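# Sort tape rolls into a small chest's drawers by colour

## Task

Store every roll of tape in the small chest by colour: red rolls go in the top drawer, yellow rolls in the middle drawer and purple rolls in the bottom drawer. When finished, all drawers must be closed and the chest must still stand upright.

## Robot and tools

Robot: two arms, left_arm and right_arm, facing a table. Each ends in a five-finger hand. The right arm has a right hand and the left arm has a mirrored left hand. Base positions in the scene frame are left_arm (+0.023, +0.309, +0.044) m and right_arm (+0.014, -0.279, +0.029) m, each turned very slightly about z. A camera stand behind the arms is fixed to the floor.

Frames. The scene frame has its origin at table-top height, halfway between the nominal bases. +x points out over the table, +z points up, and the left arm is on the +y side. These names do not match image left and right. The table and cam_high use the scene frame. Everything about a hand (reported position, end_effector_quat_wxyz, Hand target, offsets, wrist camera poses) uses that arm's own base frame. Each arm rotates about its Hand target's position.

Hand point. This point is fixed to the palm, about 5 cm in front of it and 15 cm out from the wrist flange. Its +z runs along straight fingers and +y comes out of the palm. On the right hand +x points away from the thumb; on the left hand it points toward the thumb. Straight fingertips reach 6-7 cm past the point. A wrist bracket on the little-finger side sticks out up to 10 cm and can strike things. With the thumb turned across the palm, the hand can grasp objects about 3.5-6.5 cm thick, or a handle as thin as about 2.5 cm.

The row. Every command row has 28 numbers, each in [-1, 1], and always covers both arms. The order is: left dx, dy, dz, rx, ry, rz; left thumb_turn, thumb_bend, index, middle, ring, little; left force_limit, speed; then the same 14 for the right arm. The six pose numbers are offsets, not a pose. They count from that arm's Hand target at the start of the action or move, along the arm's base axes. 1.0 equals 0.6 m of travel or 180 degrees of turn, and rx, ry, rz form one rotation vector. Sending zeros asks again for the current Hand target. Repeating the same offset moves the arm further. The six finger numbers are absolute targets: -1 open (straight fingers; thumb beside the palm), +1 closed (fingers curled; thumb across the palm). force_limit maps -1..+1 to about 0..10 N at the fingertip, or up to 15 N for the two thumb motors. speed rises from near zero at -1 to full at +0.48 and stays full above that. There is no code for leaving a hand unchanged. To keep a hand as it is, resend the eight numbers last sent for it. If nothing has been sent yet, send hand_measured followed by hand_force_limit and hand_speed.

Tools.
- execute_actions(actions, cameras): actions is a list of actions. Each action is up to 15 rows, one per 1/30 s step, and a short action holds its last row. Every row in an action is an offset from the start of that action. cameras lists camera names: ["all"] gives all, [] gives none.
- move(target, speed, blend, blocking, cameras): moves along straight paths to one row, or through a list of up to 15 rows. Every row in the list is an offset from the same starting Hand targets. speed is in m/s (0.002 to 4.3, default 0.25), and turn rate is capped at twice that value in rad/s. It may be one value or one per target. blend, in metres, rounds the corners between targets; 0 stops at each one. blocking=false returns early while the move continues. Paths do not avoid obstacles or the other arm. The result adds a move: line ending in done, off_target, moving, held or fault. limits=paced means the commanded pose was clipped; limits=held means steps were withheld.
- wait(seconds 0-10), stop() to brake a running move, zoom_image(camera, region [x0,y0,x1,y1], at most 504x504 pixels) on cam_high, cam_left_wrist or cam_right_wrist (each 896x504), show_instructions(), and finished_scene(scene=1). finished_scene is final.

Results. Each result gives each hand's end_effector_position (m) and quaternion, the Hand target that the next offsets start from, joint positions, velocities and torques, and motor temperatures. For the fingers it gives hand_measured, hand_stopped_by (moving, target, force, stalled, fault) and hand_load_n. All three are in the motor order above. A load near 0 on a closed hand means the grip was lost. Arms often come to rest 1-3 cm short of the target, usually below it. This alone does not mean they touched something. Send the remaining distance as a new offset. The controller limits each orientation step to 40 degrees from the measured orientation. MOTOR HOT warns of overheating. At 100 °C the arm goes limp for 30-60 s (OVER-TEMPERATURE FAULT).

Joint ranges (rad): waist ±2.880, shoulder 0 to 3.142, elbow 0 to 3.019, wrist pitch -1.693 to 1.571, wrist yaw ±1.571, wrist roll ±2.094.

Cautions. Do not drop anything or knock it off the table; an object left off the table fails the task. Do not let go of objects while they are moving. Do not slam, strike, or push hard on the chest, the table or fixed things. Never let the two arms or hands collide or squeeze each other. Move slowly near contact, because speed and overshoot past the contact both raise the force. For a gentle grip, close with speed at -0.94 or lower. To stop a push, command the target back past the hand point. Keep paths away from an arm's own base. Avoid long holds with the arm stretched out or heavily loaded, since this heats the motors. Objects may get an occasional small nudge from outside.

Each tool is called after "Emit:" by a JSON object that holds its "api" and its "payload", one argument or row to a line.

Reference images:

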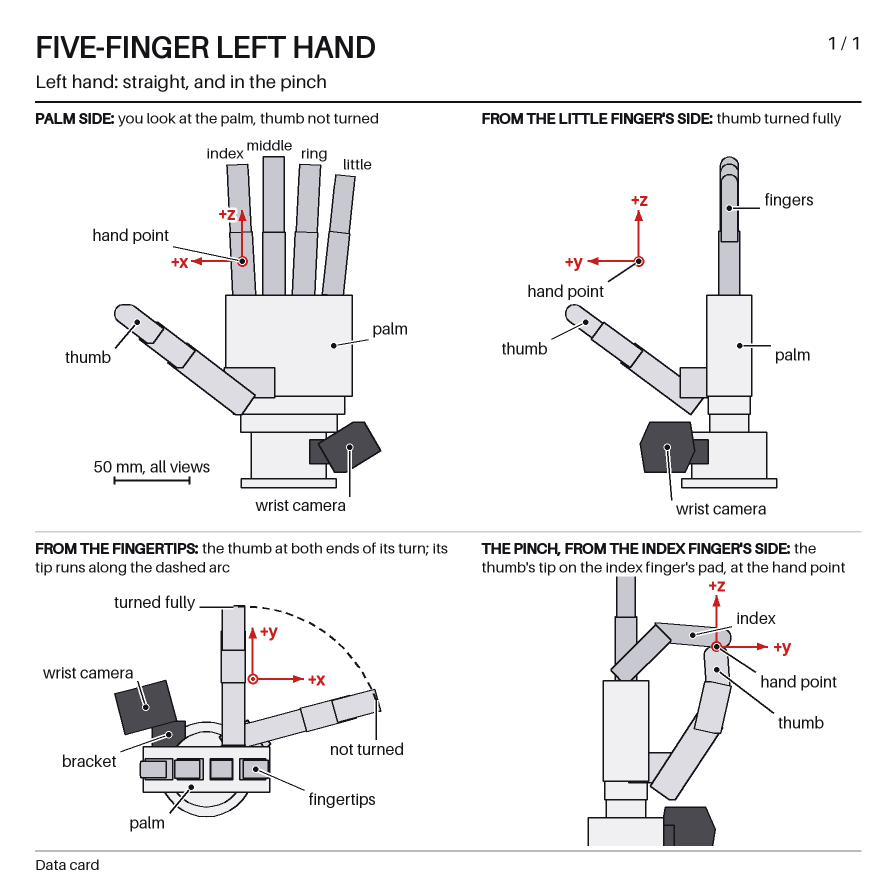

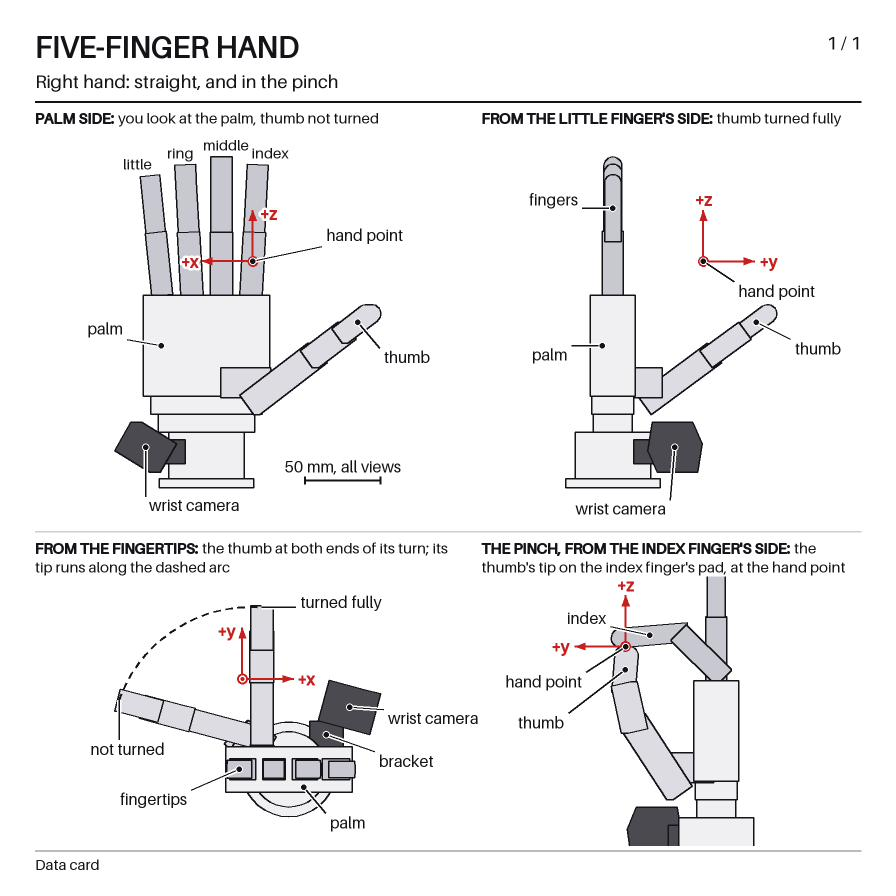

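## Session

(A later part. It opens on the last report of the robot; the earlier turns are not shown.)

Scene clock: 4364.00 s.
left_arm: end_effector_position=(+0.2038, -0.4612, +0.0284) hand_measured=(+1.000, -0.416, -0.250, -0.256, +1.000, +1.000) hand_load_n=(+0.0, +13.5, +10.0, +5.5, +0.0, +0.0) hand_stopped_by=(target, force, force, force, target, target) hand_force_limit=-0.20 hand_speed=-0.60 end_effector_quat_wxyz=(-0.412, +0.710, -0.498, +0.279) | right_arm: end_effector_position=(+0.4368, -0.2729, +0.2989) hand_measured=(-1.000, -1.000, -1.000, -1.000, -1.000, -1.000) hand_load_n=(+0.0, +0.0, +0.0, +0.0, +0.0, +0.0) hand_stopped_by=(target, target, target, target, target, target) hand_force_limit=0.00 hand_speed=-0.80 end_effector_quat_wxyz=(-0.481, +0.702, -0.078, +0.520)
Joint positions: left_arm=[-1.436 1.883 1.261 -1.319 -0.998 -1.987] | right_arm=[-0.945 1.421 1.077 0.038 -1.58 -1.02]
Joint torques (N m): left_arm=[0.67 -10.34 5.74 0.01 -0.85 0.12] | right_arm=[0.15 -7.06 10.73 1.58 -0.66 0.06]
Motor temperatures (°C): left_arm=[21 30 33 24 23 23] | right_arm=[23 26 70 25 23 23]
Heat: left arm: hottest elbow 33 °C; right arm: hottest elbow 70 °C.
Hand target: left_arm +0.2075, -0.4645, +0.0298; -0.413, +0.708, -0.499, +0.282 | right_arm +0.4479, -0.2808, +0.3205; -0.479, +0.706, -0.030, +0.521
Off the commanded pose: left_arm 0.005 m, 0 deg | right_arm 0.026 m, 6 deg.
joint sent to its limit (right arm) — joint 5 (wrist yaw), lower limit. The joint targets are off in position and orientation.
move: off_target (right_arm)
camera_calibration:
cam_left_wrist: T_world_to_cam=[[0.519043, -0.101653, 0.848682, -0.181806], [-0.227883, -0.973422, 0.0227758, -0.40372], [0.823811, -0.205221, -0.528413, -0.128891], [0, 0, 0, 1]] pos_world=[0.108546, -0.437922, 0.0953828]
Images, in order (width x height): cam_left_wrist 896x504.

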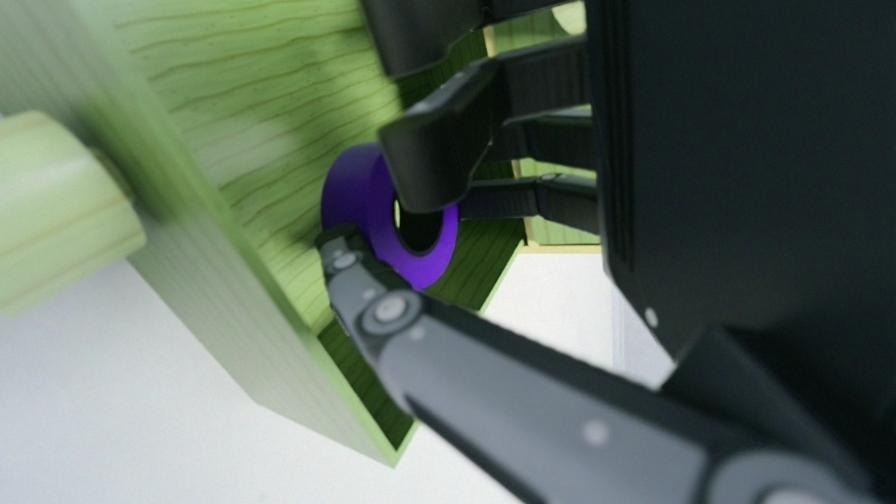

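Emit:
{"api": "move", "payload": {
  "target": [
    [0,0,0,0,0,0,1,-0.5,-0.4,-0.4,1,1,-0.2,-0.7,0,0,0,0,0,0,-1,-1,-1,-1,-1,-1,0,-0.8]
  ],
  "cameras": ["cam_left_wrist"]
}}

Emit:
{"api": "move", "payload": {
  "target": [
    [0,0,0.1,0,0,0,1,-0.5,-0.4,-0.4,1,1,-0.2,-0.7,0,0,0,0,0,0,-1,-1,-1,-1,-1,-1,0,-0.8],
    [-0.03,0.01,0.25,0,0,0,1,-0.5,-0.4,-0.4,1,1,-0.2,-0.7,0,0,0,0,0,0,-1,-1,-1,-1,-1,-1,0,-0.8]
  ],
  "speed": 0.12,
  "cameras": ["cam_left_wrist"]
}}

Scene clock: 4375.33 s.
left_arm: end_effector_position=(+0.2040, -0.4612, +0.0286) hand_measured=(+1.000, -0.500, -0.400, -0.400, +1.000, +1.000) hand_load_n=(+0.0, +0.0, +0.0, +0.0, +0.0, +0.0) hand_stopped_by=(target, target, target, target, target, target) hand_force_limit=-0.20 hand_speed=-0.70 end_effector_quat_wxyz=(-0.412, +0.710, -0.498, +0.280) | right_arm: end_effector_position=(+0.4368, -0.2729, +0.2989) hand_measured=(-1.000, -1.000, -1.000, -1.000, -1.000, -1.000) hand_load_n=(+0.0, +0.0, +0.0, +0.0, +0.0, +0.0) hand_stopped_by=(target, target, target, target, target, target) hand_force_limit=0.00 hand_speed=-0.80 end_effector_quat_wxyz=(-0.481, +0.702, -0.078, +0.520)
Joint positions: left_arm=[-1.436 1.883 1.261 -1.319 -1 -1.987] | right_arm=[-0.945 1.421 1.077 0.038 -1.58 -1.02]
Joint torques (N m): left_arm=[0.67 -10.34 5.75 0.03 -0.8 0.11] | right_arm=[0.73 -8.53 10.66 1.55 -0.71 0.07]
Motor temperatures (°C): left_arm=[21 30 32 24 23 23] | right_arm=[23 26 70 25 23 23]
Heat: left arm: hottest elbow 32 °C; right arm: hottest elbow 70 °C.
Hand target: left_arm +0.2075, -0.4645, +0.0298; -0.413, +0.708, -0.499, +0.282 | right_arm +0.4479, -0.2808, +0.3205; -0.479, +0.706, -0.030, +0.521
Off the commanded pose: left_arm 0.005 m, 0 deg | right_arm 0.026 m, 6 deg.
joint sent to its limit (right arm) — joint 5 (wrist yaw), lower limit. The joint targets are off in position and orientation.
move: off_target (right_arm)
camera_calibration:
cam_left_wrist: T_world_to_cam=[[0.517814, -0.102106, 0.849378, -0.182069], [-0.228408, -0.973311, 0.0222424, -0.403543], [0.824438, -0.205522, -0.527316, -0.129224], [0, 0, 0, 1]] pos_world=[0.108643, -0.437922, 0.095479]
Images, in order (width x height): cam_left_wrist 896x504.

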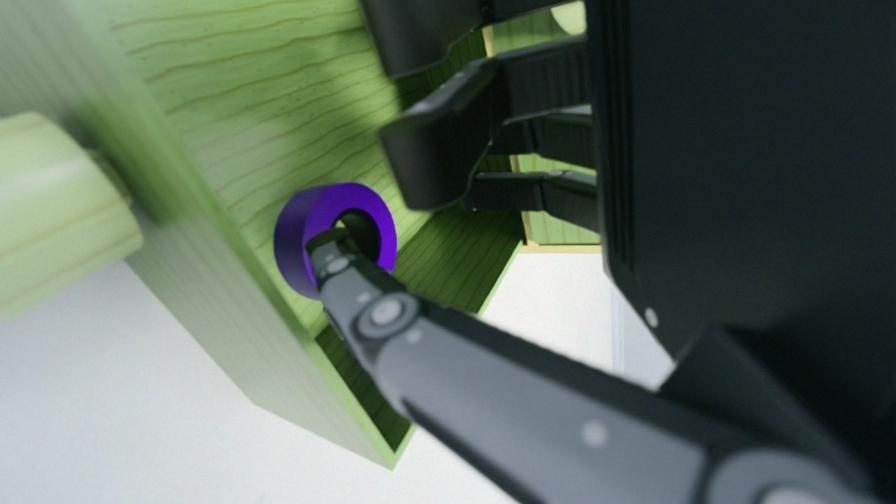

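Scene clock: 4378.17 s.
left_arm: end_effector_position=(+0.1917, -0.4483, +0.1576) hand_measured=(+1.000, -0.500, -0.400, -0.400, +1.000, +1.000) hand_load_n=(+0.0, +0.0, +0.0, +0.0, +0.0, +0.0) hand_stopped_by=(target, target, target, target, target, target) hand_force_limit=-0.20 hand_speed=-0.70 end_effector_quat_wxyz=(-0.419, +0.701, -0.508, +0.273) | right_arm: end_effector_position=(+0.4368, -0.2729, +0.2989) hand_measured=(-1.000, -1.000, -1.000, -1.000, -1.000, -1.000) hand_load_n=(+0.0, +0.0, +0.0, +0.0, -0.5, +0.0) hand_stopped_by=(target, target, target, target, target, target) hand_force_limit=0.00 hand_speed=-0.80 end_effector_quat_wxyz=(-0.481, +0.702, -0.078, +0.520)
Joint positions: left_arm=[-1.457 1.709 1.389 -1.658 -0.995 -1.997] | right_arm=[-0.945 1.421 1.077 0.038 -1.58 -1.02]
Joint torques (N m): left_arm=[-1.38 -10.81 9.2 -1.16 -0.41 -0.06] | right_arm=[1.08 -7.77 10.71 1.72 -0.65 0.07]
Motor temperatures (°C): left_arm=[21 30 32 24 23 23] | right_arm=[23 26 70 25 23 23]
Heat: left arm: hottest elbow 32 °C; right arm: hottest elbow 70 °C.
Hand target: left_arm +0.1895, -0.4585, +0.1798; -0.413, +0.708, -0.499, +0.282 | right_arm +0.4479, -0.2808, +0.3205; -0.479, +0.706, -0.030, +0.521
Off the commanded pose: left_arm 0.025 m, 2 deg | right_arm 0.026 m, 6 deg.
joint sent to its limit (left arm) — joint 4 (wrist pitch), lower limit. The joint targets are off in position, not in orientation.
joint sent to its limit (right arm) — joint 5 (wrist yaw), lower limit. The joint targets are off in position and orientation.
move: off_target (left_arm, right_arm)
camera_calibration:
cam_left_wrist: T_world_to_cam=[[0.520978, -0.133907, 0.843001, -0.297842], [-0.242249, -0.970204, -0.00440201, -0.388334], [0.818472, -0.201923, -0.537894, -0.0440472], [0, 0, 0, 1]] pos_world=[0.0971469, -0.425541, 0.225679]
Images, in order (width x height): cam_left_wrist 896x504.

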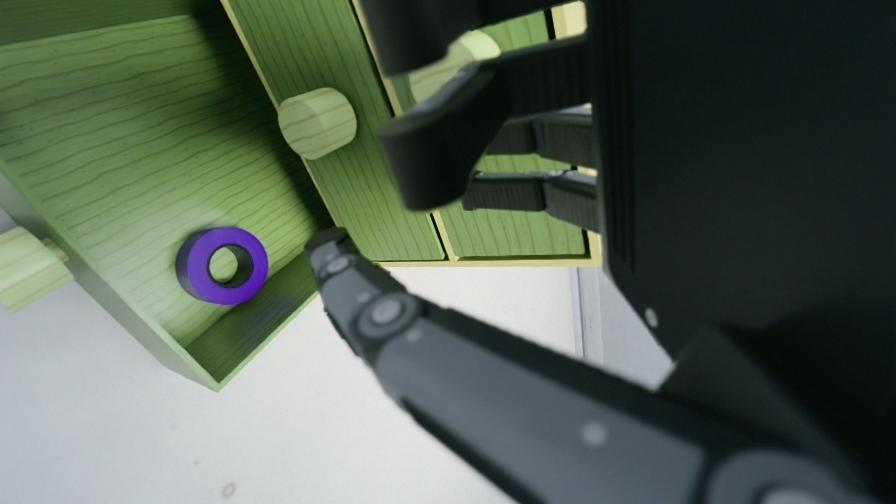

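Emit:
{"api": "move", "payload": {
  "target": [
    [-0.0158,0.08,0.13,0,0,0,1,-0.5,-0.42,-0.42,1,1,-0.2,0.2,0,0,0,0,0,0,-1,-1,-1,-1,-1,-1,0,-0.8],
    [-0.0863,0.45,0.033,0,0,-0.0833,1,-0.5,-0.42,-0.42,1,1,-0.2,0.2,0,0,0,0,0,0,-1,-1,-1,-1,-1,-1,0,-0.8],
    [-0.0863,0.50,-0.2,0,0,-0.0833,1,-0.5,-0.42,-0.42,1,1,-0.2,0.2,0,0,0,0,0,0,-1,-1,-1,-1,-1,-1,0,-0.8]
  ],
  "speed": 0.2,
  "blend": [0.04,0.04,0],
  "cameras": ["cam_left_wrist"]
}}

Scene clock: 4394.30 s.
left_arm: end_effector_position=(+0.1374, -0.1561, +0.0583) hand_measured=(+1.000, -0.500, -0.420, -0.420, +1.000, +1.000) hand_load_n=(+0.0, +0.0, +0.0, +0.0, +0.0, +0.0) hand_stopped_by=(target, target, target, target, target, target) hand_force_limit=-0.20 hand_speed=0.20 end_effector_quat_wxyz=(-0.372, +0.641, -0.584, +0.332) | right_arm: end_effector_position=(+0.4368, -0.2729, +0.2989) hand_measured=(-1.000, -1.000, -1.000, -1.000, -1.000, -1.000) hand_load_n=(+0.0, +0.0, +0.0, +0.0, +0.0, +0.0) hand_stopped_by=(target, target, target, target, target, target) hand_force_limit=0.00 hand_speed=-0.80 end_effector_quat_wxyz=(-0.481, +0.702, -0.078, +0.520)
Joint positions: left_arm=[-1.584 0.824 0.352 -1.295 -1.032 -1.789] | right_arm=[-0.945 1.421 1.077 0.038 -1.58 -1.02]
Joint torques (N m): left_arm=[0.15 2.14 6.3 0.32 -0.72 0.12] | right_arm=[-0.44 -8.06 10.66 1.54 -0.65 0]
Motor temperatures (°C): left_arm=[21 30 33 24 23 23] | right_arm=[23 26 70 25 23 23]
Heat: left arm: hottest elbow 33 °C; right arm: hottest elbow 70 °C.
Hand target: left_arm +0.1377, -0.1585, +0.0598; -0.373, +0.636, -0.587, +0.333 | right_arm +0.4479, -0.2808, +0.3205; -0.479, +0.706, -0.030, +0.521
Off the commanded pose: left_arm 0.003 m, 1 deg | right_arm 0.026 m, 6 deg.
joint sent to its limit (right arm) — joint 5 (wrist yaw), lower limit. The joint targets are off in position and orientation.
move: off_target (right_arm)
camera_calibration:
cam_left_wrist: T_world_to_cam=[[0.473532, -0.226361, 0.851192, -0.155057], [-0.46894, -0.882844, 0.0261006, -0.075453], [0.745562, -0.411518, -0.524204, -0.0175087], [0, 0, 0, 1]] pos_world=[0.0510952, -0.108917, 0.124774]
Images, in order (width x height): cam_left_wrist 896x504.

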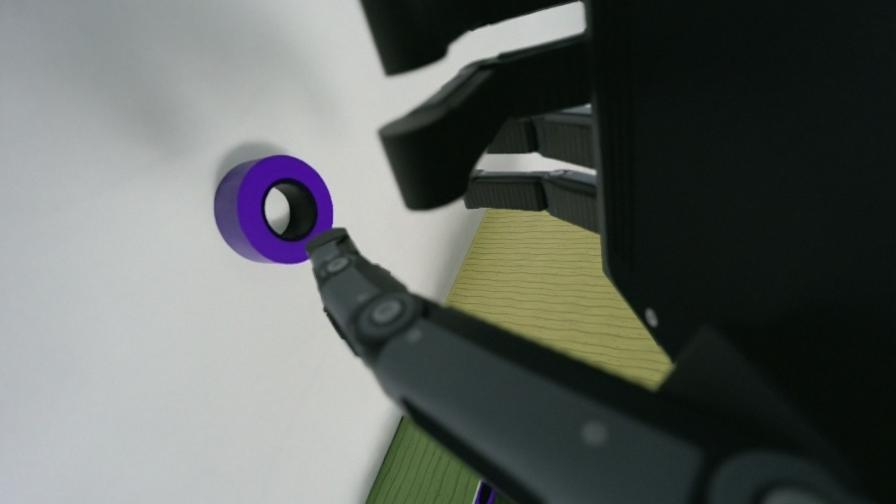

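Emit:
{"api": "move", "payload": {
  "target": [
    [0.002,0.002,-0.09,0,0,0,1,-0.5,-0.42,-0.42,1,1,-0.2,0.2,0,0,0,0,0,0,-1,-1,-1,-1,-1,-1,0,-0.8]
  ],
  "speed": 0.08,
  "cameras": ["cam_left_wrist"]
}}

Scene clock: 4403.97 s.
left_arm: end_effector_position=(+0.1371, -0.1555, +0.0043) hand_measured=(+1.000, -0.500, -0.420, -0.420, +1.000, +1.000) hand_load_n=(+0.0, +0.0, +0.0, +0.0, +0.0, +0.5) hand_stopped_by=(target, target, target, target, target, target) hand_force_limit=-0.20 hand_speed=0.20 end_effector_quat_wxyz=(-0.370, +0.639, -0.587, +0.333) | right_arm: end_effector_position=(+0.4368, -0.2729, +0.2989) hand_measured=(-1.000, -1.000, -1.000, -1.000, -1.000, -1.000) hand_load_n=(+0.0, +0.0, +0.0, +0.0, +0.0, +0.0) hand_stopped_by=(target, target, target, target, target, target) hand_force_limit=0.00 hand_speed=-0.80 end_effector_quat_wxyz=(-0.481, +0.702, -0.078, +0.520)
Joint positions: left_arm=[-1.584 0.985 0.249 -1.019 -1.032 -1.773] | right_arm=[-0.945 1.421 1.077 0.038 -1.58 -1.02]
Joint torques (N m): left_arm=[0.79 1.55 5.31 0.32 -0.77 0.13] | right_arm=[-0.03 -7.71 10.89 1.55 -0.68 0.04]
Motor temperatures (°C): left_arm=[21 30 33 24 23 23] | right_arm=[23 26 70 25 23 23]
Heat: left arm: hottest elbow 33 °C; right arm: hottest elbow 70 °C.
Hand target: left_arm +0.1389, -0.1573, +0.0058; -0.373, +0.636, -0.587, +0.333 | right_arm +0.4479, -0.2808, +0.3205; -0.479, +0.706, -0.030, +0.521
Off the commanded pose: left_arm 0.003 m, 0 deg | right_arm 0.026 m, 6 deg.
joint sent to its limit (right arm) — joint 5 (wrist yaw), lower limit. The joint targets are off in position and orientation.
move: off_target (right_arm)
camera_calibration:
cam_left_wrist: T_world_to_cam=[[0.473013, -0.230827, 0.850281, -0.109477], [-0.475765, -0.879188, 0.025995, -0.0721252], [0.741557, -0.41683, -0.525687, -0.0456208], [0, 0, 0, 1]] pos_world=[0.0512996, -0.107698, 0.0709786]
Images, in order (width x height): cam_left_wrist 896x504.

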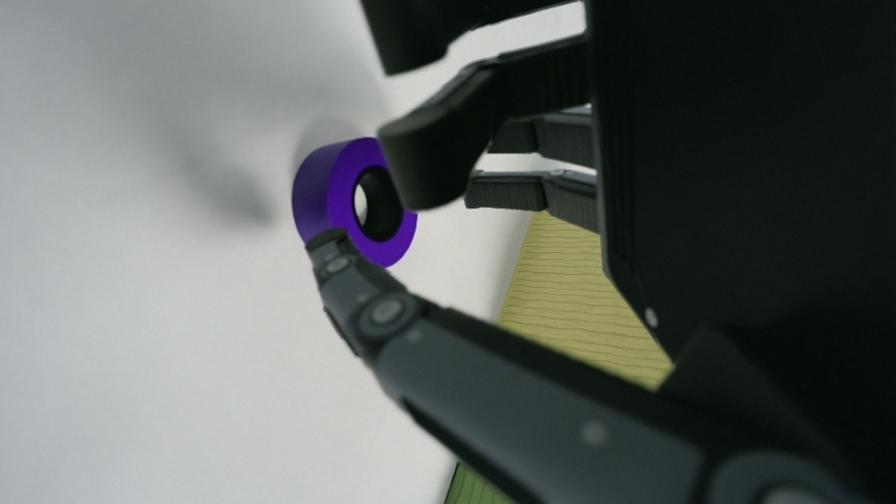

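Emit:
{"api": "move", "payload": {
  "target": [
    [0,0,-0.0415,0,0,0,1,-0.5,-0.42,-0.42,1,1,-0.2,0.2,0,0,0,0,0,0,-1,-1,-1,-1,-1,-1,0,-0.8],
    [0,0,-0.0415,0,0,0,1,-0.3,-0.28,-0.25,1,1,-0.3,-0.6,0,0,0,0,0,0,-1,-1,-1,-1,-1,-1,0,-0.8]
  ],
  "speed": 0.06,
  "cameras": ["cam_left_wrist"]
}}

Scene clock: 4412.77 s.
left_arm: end_effector_position=(+0.1376, -0.1556, -0.0198) hand_measured=(+1.000, -0.416, -0.280, -0.258, +1.000, +1.000) hand_load_n=(+1.5, +9.5, +0.0, +9.5, +0.0, +0.0) hand_stopped_by=(target, force, target, force, target, target) hand_force_limit=-0.30 hand_speed=-0.60 end_effector_quat_wxyz=(-0.370, +0.639, -0.586, +0.333) | right_arm: end_effector_position=(+0.4368, -0.2729, +0.2989) hand_measured=(-1.000, -1.000, -1.000, -1.000, -1.000, -1.000) hand_load_n=(+0.0, -0.5, -0.5, +0.0, +0.0, +0.0) hand_stopped_by=(target, target, target, target, target, target) hand_force_limit=0.00 hand_speed=-0.80 end_effector_quat_wxyz=(-0.481, +0.702, -0.078, +0.520)
Joint positions: left_arm=[-1.583 1.1 0.214 -0.867 -1.034 -1.773] | right_arm=[-0.945 1.421 1.077 0.038 -1.58 -1.02]
Joint torques (N m): left_arm=[0.79 1.08 4.49 0.35 -0.71 0.13] | right_arm=[0.79 -7 10.7 1.47 -0.67 0.06]
Motor temperatures (°C): left_arm=[21 29 33 24 23 23] | right_arm=[23 26 70 25 23 23]
Heat: left arm: hottest elbow 33 °C; right arm: hottest elbow 70 °C.
Hand target: left_arm +0.1389, -0.1573, -0.0191; -0.373, +0.636, -0.587, +0.333 | right_arm +0.4479, -0.2808, +0.3205; -0.479, +0.706, -0.030, +0.521
Off the commanded pose: left_arm 0.002 m, 0 deg | right_arm 0.026 m, 6 deg.
joint sent to its limit (right arm) — joint 5 (wrist yaw), lower limit. The joint targets are off in position and orientation.
move: off_target (right_arm)
camera_calibration:
cam_left_wrist: T_world_to_cam=[[0.472015, -0.228944, 0.851344, -0.0887698], [-0.474674, -0.87976, 0.0265904, -0.0715864], [0.742891, -0.416662, -0.523934, -0.0587918], [0, 0, 0, 1]] pos_world=[0.0515964, -0.107798, 0.0466742]
Images, in order (width x height): cam_left_wrist 896x504.

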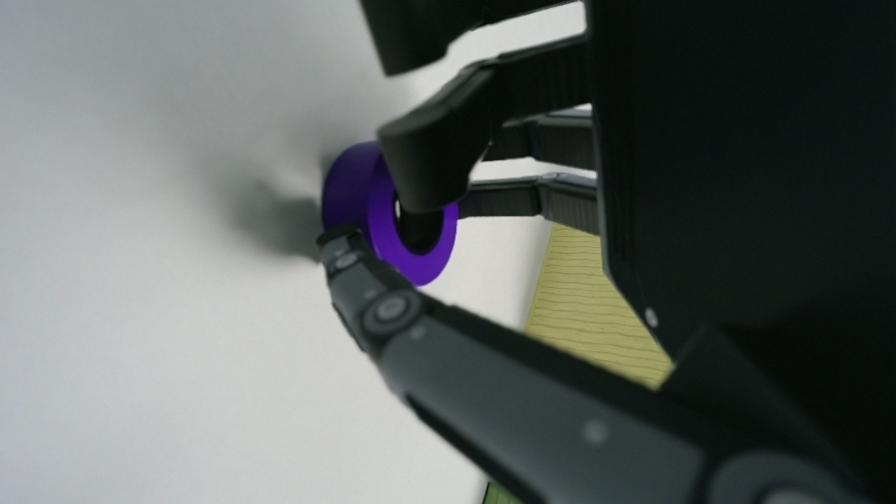

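Emit:
{"api": "move", "payload": {
  "target": [
    [0,0,0.02,0,0,0,1,-0.38,-0.22,-0.22,1,1,-0.2,-0.6,0,0,0,0,0,0,-1,-1,-1,-1,-1,-1,0,-0.8],
    [0.0018,-0.021,0.4485,0,0,0,1,-0.38,-0.22,-0.22,1,1,-0.2,-0.6,0,0,0,0,0,0,-1,-1,-1,-1,-1,-1,0,-0.8],
    [0.0268,-0.3545,0.4985,0,0,0.0833,1,-0.38,-0.22,-0.22,1,1,-0.2,-0.6,0,0,0,0,0,0,-1,-1,-1,-1,-1,-1,0,-0.8]
  ],
  "speed": [0.08,0.2,0.2],
  "blend": [0,0.04,0],
  "cameras": ["cam_left_wrist"]
}}

Scene clock: 4430.27 s.
left_arm: end_effector_position=(+0.1492, -0.3625, +0.2597) hand_measured=(+1.000, -0.418, -0.250, -0.258, +1.000, +1.000) hand_load_n=(+0.0, +13.0, +10.0, +6.0, +0.0, +0.0) hand_stopped_by=(target, force, force, force, target, target) hand_force_limit=-0.20 hand_speed=-0.60 end_effector_quat_wxyz=(-0.353, +0.679, -0.562, +0.314) | right_arm: end_effector_position=(+0.4368, -0.2729, +0.2989) hand_measured=(-1.000, -1.000, -1.000, -1.000, -1.000, -1.000) hand_load_n=(+0.0, +0.0, +0.0, +0.0, +0.0, +0.0) hand_stopped_by=(target, target, target, target, target, target) hand_force_limit=0.00 hand_speed=-0.80 end_effector_quat_wxyz=(-0.481, +0.702, -0.078, +0.520)
Joint positions: left_arm=[-1.522 1.284 1.223 -1.663 -0.975 -1.792] | right_arm=[-0.945 1.421 1.077 0.038 -1.58 -1.02]
Joint torques (N m): left_arm=[0.38 -4.84 10.55 -0.58 -0.51 -0.13] | right_arm=[0.79 -7.53 10.66 1.78 -0.65 0.05]
Motor temperatures (°C): left_arm=[21 29 32 24 23 23] | right_arm=[23 26 70 25 23 23]
Heat: left arm: hottest elbow 32 °C; right arm: hottest elbow 70 °C.
Hand target: left_arm +0.1550, -0.3700, +0.2800; -0.413, +0.708, -0.499, +0.282 | right_arm +0.4479, -0.2808, +0.3205; -0.479, +0.706, -0.030, +0.521
Off the commanded pose: left_arm 0.022 m, 11 deg | right_arm 0.026 m, 6 deg.
joint sent to its limit (left arm) — joint 4 (wrist pitch), lower limit. The joint targets are off in position and orientation.
joint sent to its limit (right arm) — joint 5 (wrist yaw), lower limit. The joint targets are off in position and orientation.
move: off_target (left_arm, right_arm)
camera_calibration:
cam_left_wrist: T_world_to_cam=[[0.533661, -0.14972, 0.83234, -0.355153], [-0.398944, -0.912382, 0.0916688, -0.295501], [0.745687, -0.380978, -0.546632, 0.0111914], [0, 0, 0, 1]] pos_world=[0.0632974, -0.318519, 0.328814]
Images, in order (width x height): cam_left_wrist 896x504.

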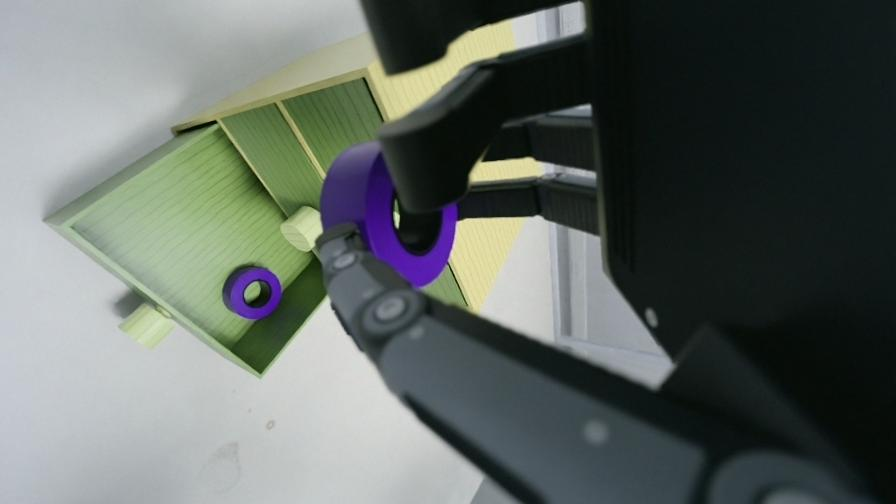

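Emit:
{"api": "move", "payload": {
  "target": [
    [0.0133,-0.0167,-0.12,0,0,0,1,-0.38,-0.22,-0.22,1,1,-0.2,-0.6,0,0,0,0,0,0,-1,-1,-1,-1,-1,-1,0,-0.8],
    [0.02,-0.02,-0.24,0,0,0,1,-0.38,-0.22,-0.22,1,1,-0.2,-0.6,0,0,0,0,0,0,-1,-1,-1,-1,-1,-1,0,-0.8],
    [0.0367,-0.0225,-0.34,0,0,0,1,-0.38,-0.22,-0.22,1,1,-0.2,-0.6,0,0,0,0,0,0,-1,-1,-1,-1,-1,-1,0,-0.8]
  ],
  "speed": 0.1,
  "blend": [0.02,0.02,0],
  "cameras": ["cam_left_wrist"]
}}

Scene clock: 4445.23 s.
left_arm: end_effector_position=(+0.1693, -0.3818, +0.0733) hand_measured=(+1.000, -0.418, -0.250, -0.258, +1.000, +1.000) hand_load_n=(+0.0, +13.0, +10.0, +6.0, +0.0, +0.0) hand_stopped_by=(target, force, force, force, target, target) hand_force_limit=-0.20 hand_speed=-0.60 end_effector_quat_wxyz=(-0.411, +0.707, -0.503, +0.280) | right_arm: end_effector_position=(+0.4368, -0.2729, +0.2989) hand_measured=(-1.000, -1.000, -1.000, -1.000, -1.000, -1.000) hand_load_n=(+0.0, +0.0, +0.0, -0.5, +0.0, +0.0) hand_stopped_by=(target, target, target, target, target, target) hand_force_limit=0.00 hand_speed=-0.80 end_effector_quat_wxyz=(-0.481, +0.702, -0.078, +0.520)
Joint positions: left_arm=[-1.494 1.643 1.053 -1.419 -0.98 -2.065] | right_arm=[-0.945 1.421 1.077 0.038 -1.58 -1.02]
Joint torques (N m): left_arm=[0.73 -7.53 5.82 -0.08 -0.82 0.11] | right_arm=[1.08 -8.29 10.65 1.68 -0.68 0.08]
Motor temperatures (°C): left_arm=[21 29 33 24 23 23] | right_arm=[23 26 70 25 23 23]
Heat: left arm: hottest elbow 33 °C; right arm: hottest elbow 70 °C.
Hand target: left_arm +0.1770, -0.3835, +0.0760; -0.413, +0.708, -0.499, +0.282 | right_arm +0.4479, -0.2808, +0.3205; -0.479, +0.706, -0.030, +0.521
Off the commanded pose: left_arm 0.008 m, 0 deg | right_arm 0.026 m, 6 deg.
joint sent to its limit (right arm) — joint 5 (wrist yaw), lower limit. The joint targets are off in position and orientation.
move: off_target (right_arm)
camera_calibration:
cam_left_wrist: T_world_to_cam=[[0.518121, -0.110727, 0.84811, -0.197236], [-0.239099, -0.970803, 0.019323, -0.332169], [0.821208, -0.212793, -0.529468, -0.0629197], [0, 0, 0, 1]] pos_world=[0.0744409, -0.357699, 0.140382]
Images, in order (width x height): cam_left_wrist 896x504.

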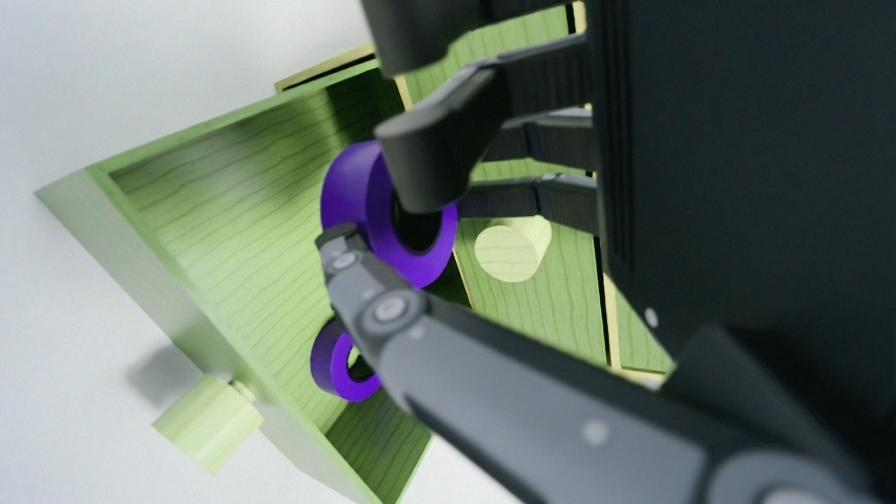

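Emit:
{"api": "move", "payload": {
  "target": [
    [0.008,0.003,-0.03,0,0,0,1,-0.38,-0.22,-0.22,1,1,-0.2,-0.6,0,0,0,0,0,0,-1,-1,-1,-1,-1,-1,0,-0.8]
  ],
  "speed": 0.06,
  "cameras": ["cam_left_wrist"]
}}

Scene clock: 4466.57 s.
left_arm: end_effector_position=(+0.1741, -0.3806, +0.0563) hand_measured=(+1.000, -0.418, -0.250, -0.258, +1.000, +1.000) hand_load_n=(+0.0, +13.0, +10.0, +5.5, +0.0, +0.0) hand_stopped_by=(target, force, force, force, target, target) hand_force_limit=-0.20 hand_speed=-0.60 end_effector_quat_wxyz=(-0.410, +0.708, -0.502, +0.281) | right_arm: end_effector_position=(+0.4368, -0.2729, +0.2989) hand_measured=(-1.000, -1.000, -1.000, -1.000, -1.000, -1.000) hand_load_n=(-0.5, +0.0, +0.0, +0.0, +0.0, +0.0) hand_stopped_by=(target, target, target, target, target, target) hand_force_limit=0.00 hand_speed=-0.80 end_effector_quat_wxyz=(-0.481, +0.702, -0.078, +0.520)
Joint positions: left_arm=[-1.482 1.663 1.027 -1.353 -0.985 -2.046] | right_arm=[-0.945 1.421 1.077 0.038 -1.58 -1.02]
Joint torques (N m): left_arm=[0.79 -7.47 5.57 -0.05 -0.84 0.11] | right_arm=[0.26 -8.59 10.65 1.57 -0.68 0.03]
Motor temperatures (°C): left_arm=[21 29 33 24 23 23] | right_arm=[23 26 71 25 23 23]
Heat: left arm: hottest elbow 33 °C; right arm: hottest elbow 71 °C.
Hand target: left_arm +0.1818, -0.3817, +0.0580; -0.413, +0.708, -0.499, +0.282 | right_arm +0.4479, -0.2808, +0.3205; -0.479, +0.706, -0.030, +0.521
Off the commanded pose: left_arm 0.008 m, 0 deg | right_arm 0.026 m, 6 deg.
joint sent to its limit (right arm) — joint 5 (wrist yaw), lower limit. The joint targets are off in position and orientation.
move: off_target (right_arm)
camera_calibration:
cam_left_wrist: T_world_to_cam=[[0.51799, -0.106256, 0.848762, -0.183491], [-0.238043, -0.970965, 0.0237207, -0.330033], [0.821597, -0.214329, -0.528243, -0.0762622], [0, 0, 0, 1]] pos_world=[0.0791409, -0.356293, 0.123283]
Images, in order (width x height): cam_left_wrist 896x504.

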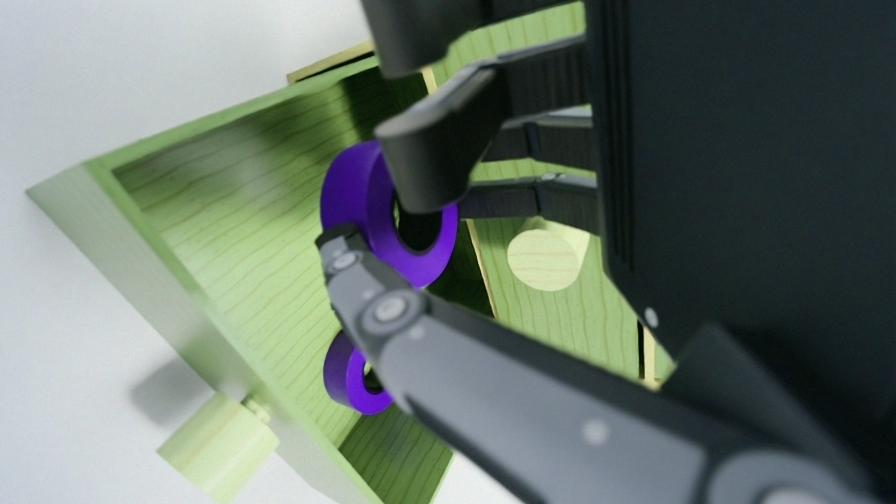

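Emit:
{"api": "move", "payload": {
  "target": [
    [0,0,-0.048,0,0,0,1,-0.38,-0.22,-0.22,1,1,-0.2,-0.6,0,0,0,0,0,0,-1,-1,-1,-1,-1,-1,0,-0.8]
  ],
  "speed": 0.06,
  "cameras": ["cam_left_wrist"]
}}

Scene clock: 4479.20 s.
left_arm: end_effector_position=(+0.1743, -0.3804, +0.0281) hand_measured=(+1.000, -0.418, -0.250, -0.258, +1.000, +1.000) hand_load_n=(+0.0, +13.0, +10.0, +5.5, +0.0, +0.0) hand_stopped_by=(target, force, force, force, target, target) hand_force_limit=-0.20 hand_speed=-0.60 end_effector_quat_wxyz=(-0.410, +0.707, -0.502, +0.282) | right_arm: end_effector_position=(+0.4368, -0.2729, +0.2989) hand_measured=(-1.000, -1.000, -1.000, -1.000, -1.000, -1.000) hand_load_n=(-0.5, +0.0, +0.0, +0.0, +0.0, +0.0) hand_stopped_by=(target, target, target, target, target, target) hand_force_limit=0.00 hand_speed=-0.80 end_effector_quat_wxyz=(-0.481, +0.702, -0.078, +0.520)
Joint positions: left_arm=[-1.482 1.712 0.999 -1.276 -0.986 -2.046] | right_arm=[-0.945 1.421 1.077 0.038 -1.58 -1.02]
Joint torques (N m): left_arm=[0.79 -7.71 5.22 -0.05 -0.83 0.12] | right_arm=[1.14 -8.18 10.8 1.68 -0.71 0.04]
Motor temperatures (°C): left_arm=[21 29 32 24 24 23] | right_arm=[23 26 71 25 23 23]
Heat: left arm: hottest elbow 32 °C; right arm: hottest elbow 71 °C.
Hand target: left_arm +0.1818, -0.3817, +0.0292; -0.413, +0.708, -0.499, +0.282 | right_arm +0.4479, -0.2808, +0.3205; -0.479, +0.706, -0.030, +0.521
Off the commanded pose: left_arm 0.008 m, 0 deg | right_arm 0.026 m, 6 deg.
joint sent to its limit (right arm) — joint 5 (wrist yaw), lower limit. The joint targets are off in position and orientation.
move: off_target (right_arm)
camera_calibration:
cam_left_wrist: T_world_to_cam=[[0.516738, -0.106691, 0.84947, -0.15966], [-0.238722, -0.970809, 0.0232851, -0.328871], [0.822188, -0.214819, -0.527123, -0.0916385], [0, 0, 0, 1]] pos_world=[0.0793378, -0.355991, 0.0949796]
Images, in order (width x height): cam_left_wrist 896x504.

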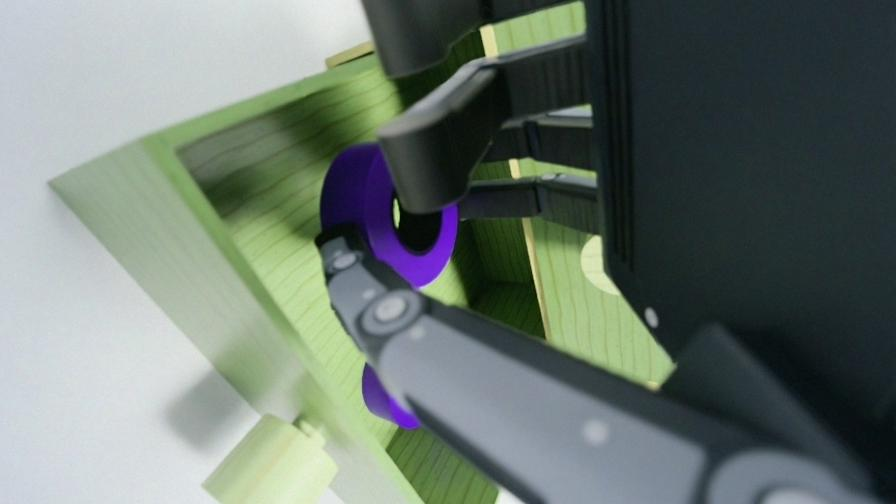

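Emit:
{"api": "move", "payload": {
  "target": [
    [0,0,0,0,0,0,1,-0.5,-0.4,-0.4,1,1,-0.2,-0.7,0,0,0,0,0,0,-1,-1,-1,-1,-1,-1,0,-0.8]
  ]
}}

Emit:
{"api": "move", "payload": {
  "target": [
    [0,0,0.08,0,0,0,1,-0.5,-0.4,-0.4,1,1,-0.2,-0.7,0,0,0,0,0,0,-1,-1,-1,-1,-1,-1,0,-0.8],
    [-0.08,-0.04,0.19,0,0,0,1,-0.5,-0.4,-0.4,1,1,-0.2,-0.7,0,0,0,0,0,0,-1,-1,-1,-1,-1,-1,0,-0.8]
  ],
  "speed": 0.1,
  "blend": [0.02,0],
  "cameras": ["cam_left_wrist"]
}}

Scene clock: 4535.00 s.
left_arm: end_effector_position=(+0.1743, -0.3804, +0.0281) hand_measured=(+1.000, -0.500, -0.400, -0.400, +1.000, +1.000) hand_load_n=(+0.0, +0.0, +0.0, +0.0, +0.0, +0.0) hand_stopped_by=(target, target, target, target, target, target) hand_force_limit=-0.20 hand_speed=-0.70 end_effector_quat_wxyz=(-0.410, +0.707, -0.502, +0.282) | right_arm: end_effector_position=(+0.4368, -0.2729, +0.2989) hand_measured=(-1.000, -1.000, -1.000, -1.000, -1.000, -1.000) hand_load_n=(-0.5, +0.0, +0.0, +0.0, +0.0, +0.0) hand_stopped_by=(target, target, target, target, target, target) hand_force_limit=0.00 hand_speed=-0.80 end_effector_quat_wxyz=(-0.481, +0.702, -0.078, +0.520)
Joint positions: left_arm=[-1.482 1.712 0.999 -1.276 -0.986 -2.046] | right_arm=[-0.945 1.421 1.077 0.038 -1.58 -1.02]
Joint torques (N m): left_arm=[0.85 -7.77 5.23 -0.05 -0.78 0.11] | right_arm=[0.5 -7.77 10.76 1.61 -0.66 0.02]
Motor temperatures (°C): left_arm=[21 29 31 24 24 23] | right_arm=[23 26 71 25 23 23]
Heat: left arm: hottest elbow 31 °C; right arm: hottest elbow 71 °C.
Hand target: left_arm +0.1818, -0.3817, +0.0292; -0.413, +0.708, -0.499, +0.282 | right_arm +0.4479, -0.2808, +0.3205; -0.479, +0.706, -0.030, +0.521
Off the commanded pose: left_arm 0.008 m, 0 deg | right_arm 0.026 m, 6 deg.
joint sent to its limit (right arm) — joint 5 (wrist yaw), lower limit. The joint targets are off in position and orientation.
move: off_target (right_arm)

Scene clock: 4537.17 s.
left_arm: end_effector_position=(+0.1357, -0.3935, +0.1235) hand_measured=(+1.000, -0.500, -0.400, -0.400, +1.000, +1.000) hand_load_n=(+0.0, +0.0, +0.0, +0.0, +0.0, +0.0) hand_stopped_by=(target, target, target, target, target, target) hand_force_limit=-0.20 hand_speed=-0.70 end_effector_quat_wxyz=(-0.408, +0.693, -0.532, +0.265) | right_arm: end_effector_position=(+0.4368, -0.2729, +0.2989) hand_measured=(-1.000, -1.000, -1.000, -1.000, -1.000, -1.000) hand_load_n=(+0.0, +0.0, +0.0, +0.0, +0.0, +0.0) hand_stopped_by=(target, target, target, target, target, target) hand_force_limit=0.00 hand_speed=-0.80 end_effector_quat_wxyz=(-0.481, +0.702, -0.078, +0.520)
Joint positions: left_arm=[-1.564 1.603 1.163 -1.617 -0.934 -2.074] | right_arm=[-0.945 1.421 1.077 0.038 -1.58 -1.02]
Joint torques (N m): left_arm=[-1.2 -8.76 8.83 -1.31 -0.36 -0.12] | right_arm=[-0.32 -8.23 10.92 1.73 -0.69 0.03]
Motor temperatures (°C): left_arm=[21 29 32 24 24 23] | right_arm=[23 26 71 25 23 23]
Heat: left arm: hottest elbow 32 °C; right arm: hottest elbow 71 °C.
Hand target: left_arm +0.1338, -0.4057, +0.1432; -0.413, +0.708, -0.499, +0.282 | right_arm +0.4479, -0.2808, +0.3205; -0.479, +0.706, -0.030, +0.521
Off the commanded pose: left_arm 0.023 m, 5 deg | right_arm 0.026 m, 6 deg.
joint sent to its limit (left arm) — joint 6 (wrist roll), lower limit. The joint targets are off in position and orientation.
joint sent to its limit (right arm) — joint 5 (wrist yaw), lower limit. The joint targets are off in position and orientation.
move: off_target (left_arm, right_arm)
camera_calibration:
cam_left_wrist: T_world_to_cam=[[0.545669, -0.166823, 0.821228, -0.246186], [-0.282517, -0.959236, -0.00713878, -0.338743], [0.788942, -0.228115, -0.570556, -0.0076884], [0, 0, 0, 1]] pos_world=[0.0447014, -0.367758, 0.19537]
Images, in order (width x height): cam_left_wrist 896x504.

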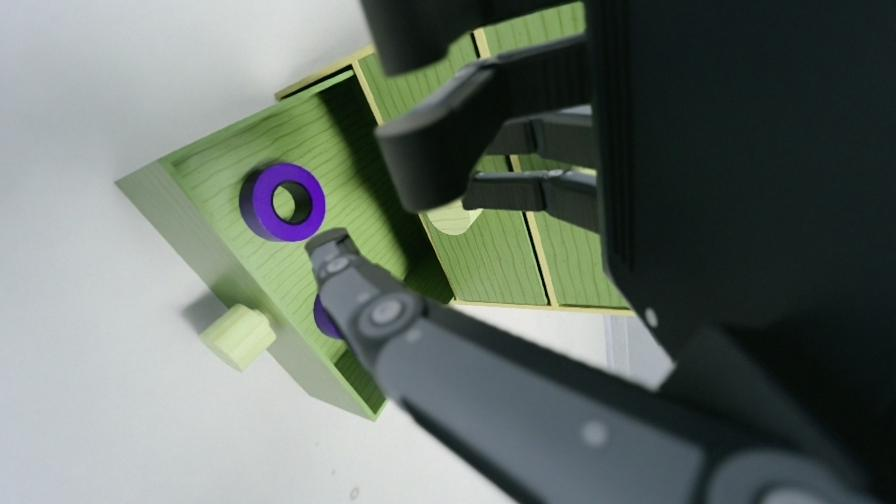

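Emit:
{"api": "move", "payload": {
  "target": [
    [-0.173,-0.1205,0.0113,-0.0222,0.0807,-0.0827,1,-0.5,-0.6,-0.6,1,1,-0.2,0.2,0,0,0,0,0,0,-1,-1,-1,-1,-1,-1,0,-0.8]
  ],
  "speed": 0.15,
  "cameras": ["cam_left_wrist"]
}}

Scene clock: 4605.90 s.
left_arm: end_effector_position=(+0.0345, -0.4600, +0.1367) hand_measured=(+1.000, -0.500, -0.600, -0.600, +1.000, +1.000) hand_load_n=(+0.0, +0.0, +0.0, +0.0, +0.0, +0.0) hand_stopped_by=(target, target, target, target, target, target) hand_force_limit=-0.20 hand_speed=0.20 end_effector_quat_wxyz=(-0.299, +0.679, -0.623, +0.248) | right_arm: end_effector_position=(+0.4368, -0.2729, +0.2989) hand_measured=(-1.000, -1.000, -1.000, -1.000, -1.000, -1.000) hand_load_n=(-0.5, +0.0, +0.0, +0.0, +0.0, +0.0) hand_stopped_by=(target, target, target, target, target, target) hand_force_limit=0.00 hand_speed=-0.80 end_effector_quat_wxyz=(-0.481, +0.702, -0.078, +0.520)
Joint positions: left_arm=[-1.713 1.616 1.301 -1.529 -0.759 -1.908] | right_arm=[-0.945 1.421 1.077 0.038 -1.58 -1.02]
Joint torques (N m): left_arm=[-1.14 -8.12 9.65 0.16 -0.32 0.13] | right_arm=[0.73 -7.12 10.71 1.65 -0.65 0.08]
Motor temperatures (°C): left_arm=[21 31 36 24 23 23] | right_arm=[23 26 71 25 23 23]
Heat: left arm: hottest elbow 36 °C; right arm: hottest elbow 71 °C.
Hand target: left_arm +0.0300, -0.4780, +0.1500; -0.282, +0.681, -0.625, +0.258 | right_arm +0.4479, -0.2808, +0.3205; -0.479, +0.706, -0.030, +0.521
Off the commanded pose: left_arm 0.023 m, 2 deg | right_arm 0.026 m, 6 deg.
joint sent to its limit (right arm) — joint 5 (wrist yaw), lower limit. The joint targets are off in position and orientation.
move: off_target (left_arm, right_arm)
camera_calibration:
cam_left_wrist: T_world_to_cam=[[0.669769, -0.223167, 0.708242, -0.227617], [-0.441275, -0.886713, 0.137901, -0.412128], [0.597232, -0.404891, -0.692371, 0.00640921], [0, 0, 0, 1]] pos_world=[-0.0332386, -0.413641, 0.222479]
Images, in order (width x height): cam_left_wrist 896x504.

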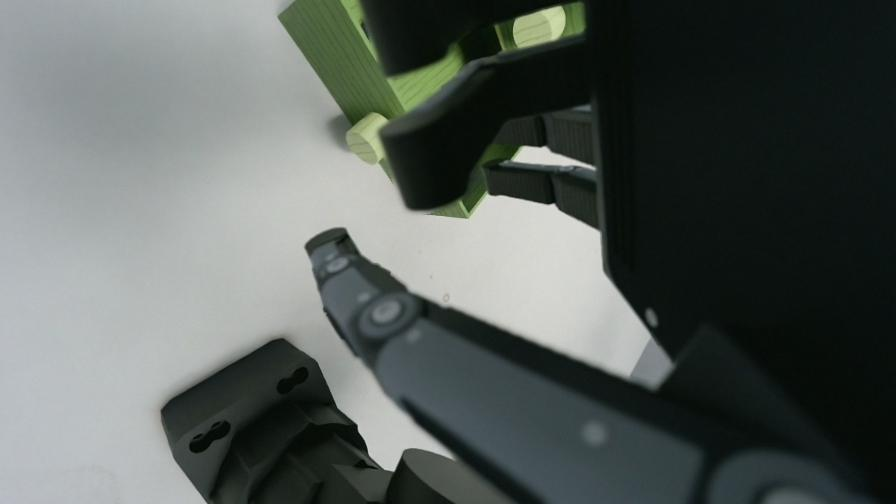

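Emit:
{"api": "move", "payload": {
  "target": [
    [-0.018,-0.005,-0.06,0,0,0,1,-0.5,-0.6,-0.6,1,1,-0.2,0.2,0,0,0,0,0,0,-1,-1,-1,-1,-1,-1,0,-0.8],
    [-0.018,-0.003,-0.17,0,0,0,1,-0.5,-0.6,-0.6,1,1,-0.2,0.2,0,0,0,0,0,0,-1,-1,-1,-1,-1,-1,0,-0.8]
  ],
  "speed": 0.12,
  "blend": [0.02,0],
  "cameras": ["cam_left_wrist"]
}}

Scene clock: 4625.60 s.
left_arm: end_effector_position=(+0.0244, -0.4738, +0.0463) hand_measured=(+1.000, -0.500, -0.600, -0.600, +1.000, +1.000) hand_load_n=(+0.0, +0.0, +0.0, +0.0, +0.0, +0.0) hand_stopped_by=(target, target, target, target, target, target) hand_force_limit=-0.20 hand_speed=0.20 end_effector_quat_wxyz=(-0.289, +0.679, -0.625, +0.252) | right_arm: end_effector_position=(+0.4368, -0.2729, +0.2989) hand_measured=(-1.000, -1.000, -1.000, -1.000, -1.000, -1.000) hand_load_n=(+0.0, +0.0, +0.0, +0.0, +0.0, +0.0) hand_stopped_by=(target, target, target, target, target, target) hand_force_limit=0.00 hand_speed=-0.80 end_effector_quat_wxyz=(-0.481, +0.702, -0.078, +0.520)
Joint positions: left_arm=[-1.729 1.737 1.201 -1.295 -0.753 -1.914] | right_arm=[-0.945 1.421 1.077 0.038 -1.58 -1.02]
Joint torques (N m): left_arm=[-1.44 -9.17 6.23 0.17 -0.34 -0.11] | right_arm=[0.62 -8.35 10.8 1.46 -0.66 0.06]
Motor temperatures (°C): left_arm=[21 30 36 24 22 23] | right_arm=[23 26 71 25 23 23]
Heat: left arm: hottest elbow 36 °C; right arm: hottest elbow 71 °C.
Hand target: left_arm +0.0192, -0.4798, +0.0480; -0.282, +0.681, -0.625, +0.258 | right_arm +0.4479, -0.2808, +0.3205; -0.479, +0.706, -0.030, +0.521
Off the commanded pose: left_arm 0.008 m, 1 deg | right_arm 0.026 m, 6 deg.
joint sent to its limit (right arm) — joint 5 (wrist yaw), lower limit. The joint targets are off in position and orientation.
move: off_target (right_arm); blend cut to 0.019 m at target 1
camera_calibration:
cam_left_wrist: T_world_to_cam=[[0.67297, -0.217366, 0.70701, -0.157158], [-0.448501, -0.879999, 0.156357, -0.413857], [0.588182, -0.422318, -0.689702, -0.0639852], [0, 0, 0, 1]] pos_world=[-0.0422175, -0.425377, 0.131691]
Images, in order (width x height): cam_left_wrist 896x504.

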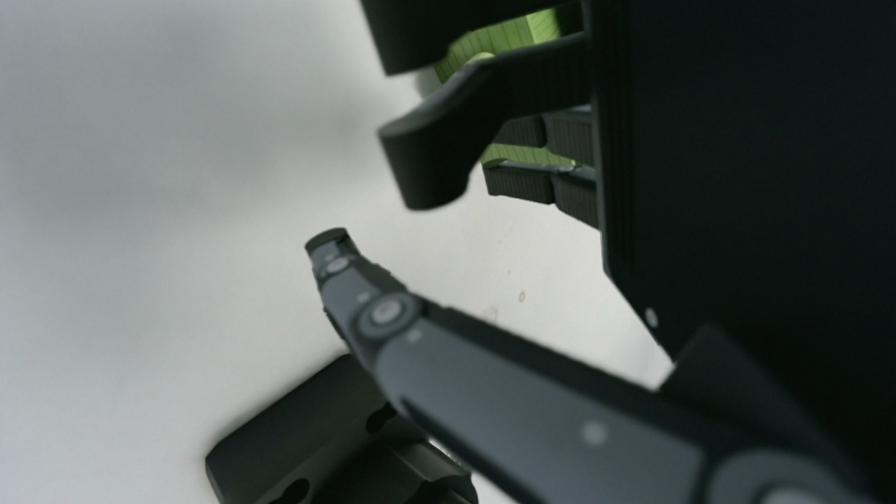

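Emit:
{"api": "move", "payload": {
  "target": [
    [0.0,0.0217,-0.0767,0,0,0,1,-0.5,-0.6,-0.6,1,1,-0.2,0.2,0,0,0,0,0,0,-1,-1,-1,-1,-1,-1,0,-0.8]
  ],
  "speed": 0.1,
  "cameras": ["cam_left_wrist","cam_high"]
}}

Scene clock: 4641.53 s.
left_arm: end_effector_position=(+0.0267, -0.4609, +0.0013) hand_measured=(+1.000, -0.500, -0.600, -0.600, +1.000, +1.000) hand_load_n=(+0.0, +0.5, +0.0, +0.0, +0.5, +0.0) hand_stopped_by=(target, target, target, target, target, target) hand_force_limit=-0.20 hand_speed=0.20 end_effector_quat_wxyz=(-0.290, +0.681, -0.624, +0.253) | right_arm: end_effector_position=(+0.4368, -0.2729, +0.2989) hand_measured=(-1.000, -1.000, -1.000, -1.000, -1.000, -1.000) hand_load_n=(+0.0, +0.0, +0.0, +0.0, +0.0, -0.5) hand_stopped_by=(target, target, target, target, target, target) hand_force_limit=0.00 hand_speed=-0.80 end_effector_quat_wxyz=(-0.481, +0.702, -0.078, +0.520)
Joint positions: left_arm=[-1.729 1.777 1.116 -1.172 -0.753 -1.921] | right_arm=[-0.945 1.421 1.077 0.038 -1.58 -1.02]
Joint torques (N m): left_arm=[-1.44 -9 5.65 0.17 -0.33 -0.12] | right_arm=[1.08 -7.3 10.8 1.51 -0.71 0.07]
Motor temperatures (°C): left_arm=[21 30 35 24 22 23] | right_arm=[23 26 71 25 23 23]
Heat: left arm: hottest elbow 35 °C; right arm: hottest elbow 71 °C.
Hand target: left_arm +0.0192, -0.4668, +0.0019; -0.282, +0.681, -0.625, +0.258 | right_arm +0.4479, -0.2808, +0.3205; -0.479, +0.706, -0.030, +0.521
Off the commanded pose: left_arm 0.010 m, 1 deg | right_arm 0.026 m, 6 deg.
joint sent to its limit (right arm) — joint 5 (wrist yaw), lower limit. The joint targets are off in position and orientation.
move: off_target (right_arm)
camera_calibration:
cam_left_wrist: T_world_to_cam=[[0.673214, -0.213533, 0.707945, -0.122394], [-0.444841, -0.88173, 0.157067, -0.395294], [0.590677, -0.420662, -0.688581, -0.090108], [0, 0, 0, 1]] pos_world=[-0.040221, -0.412583, 0.0866888]
Images, in order (width x height): cam_high 896x504, cam_left_wrist 896x504.

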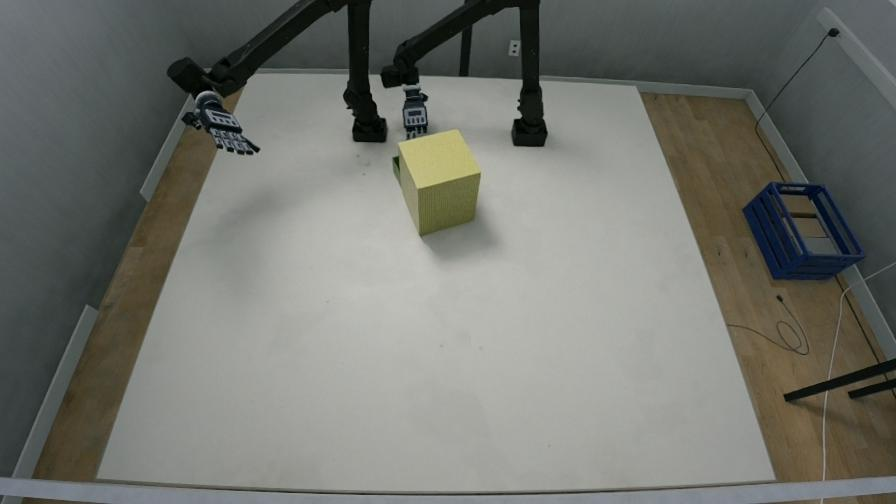

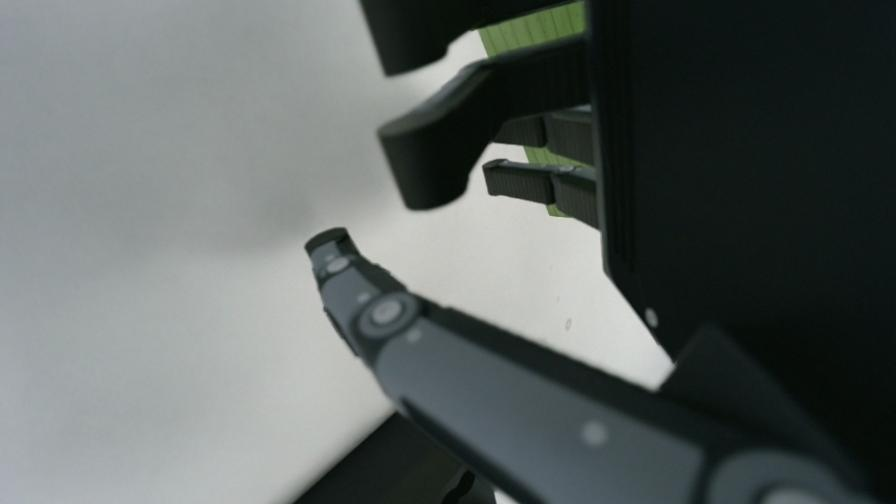

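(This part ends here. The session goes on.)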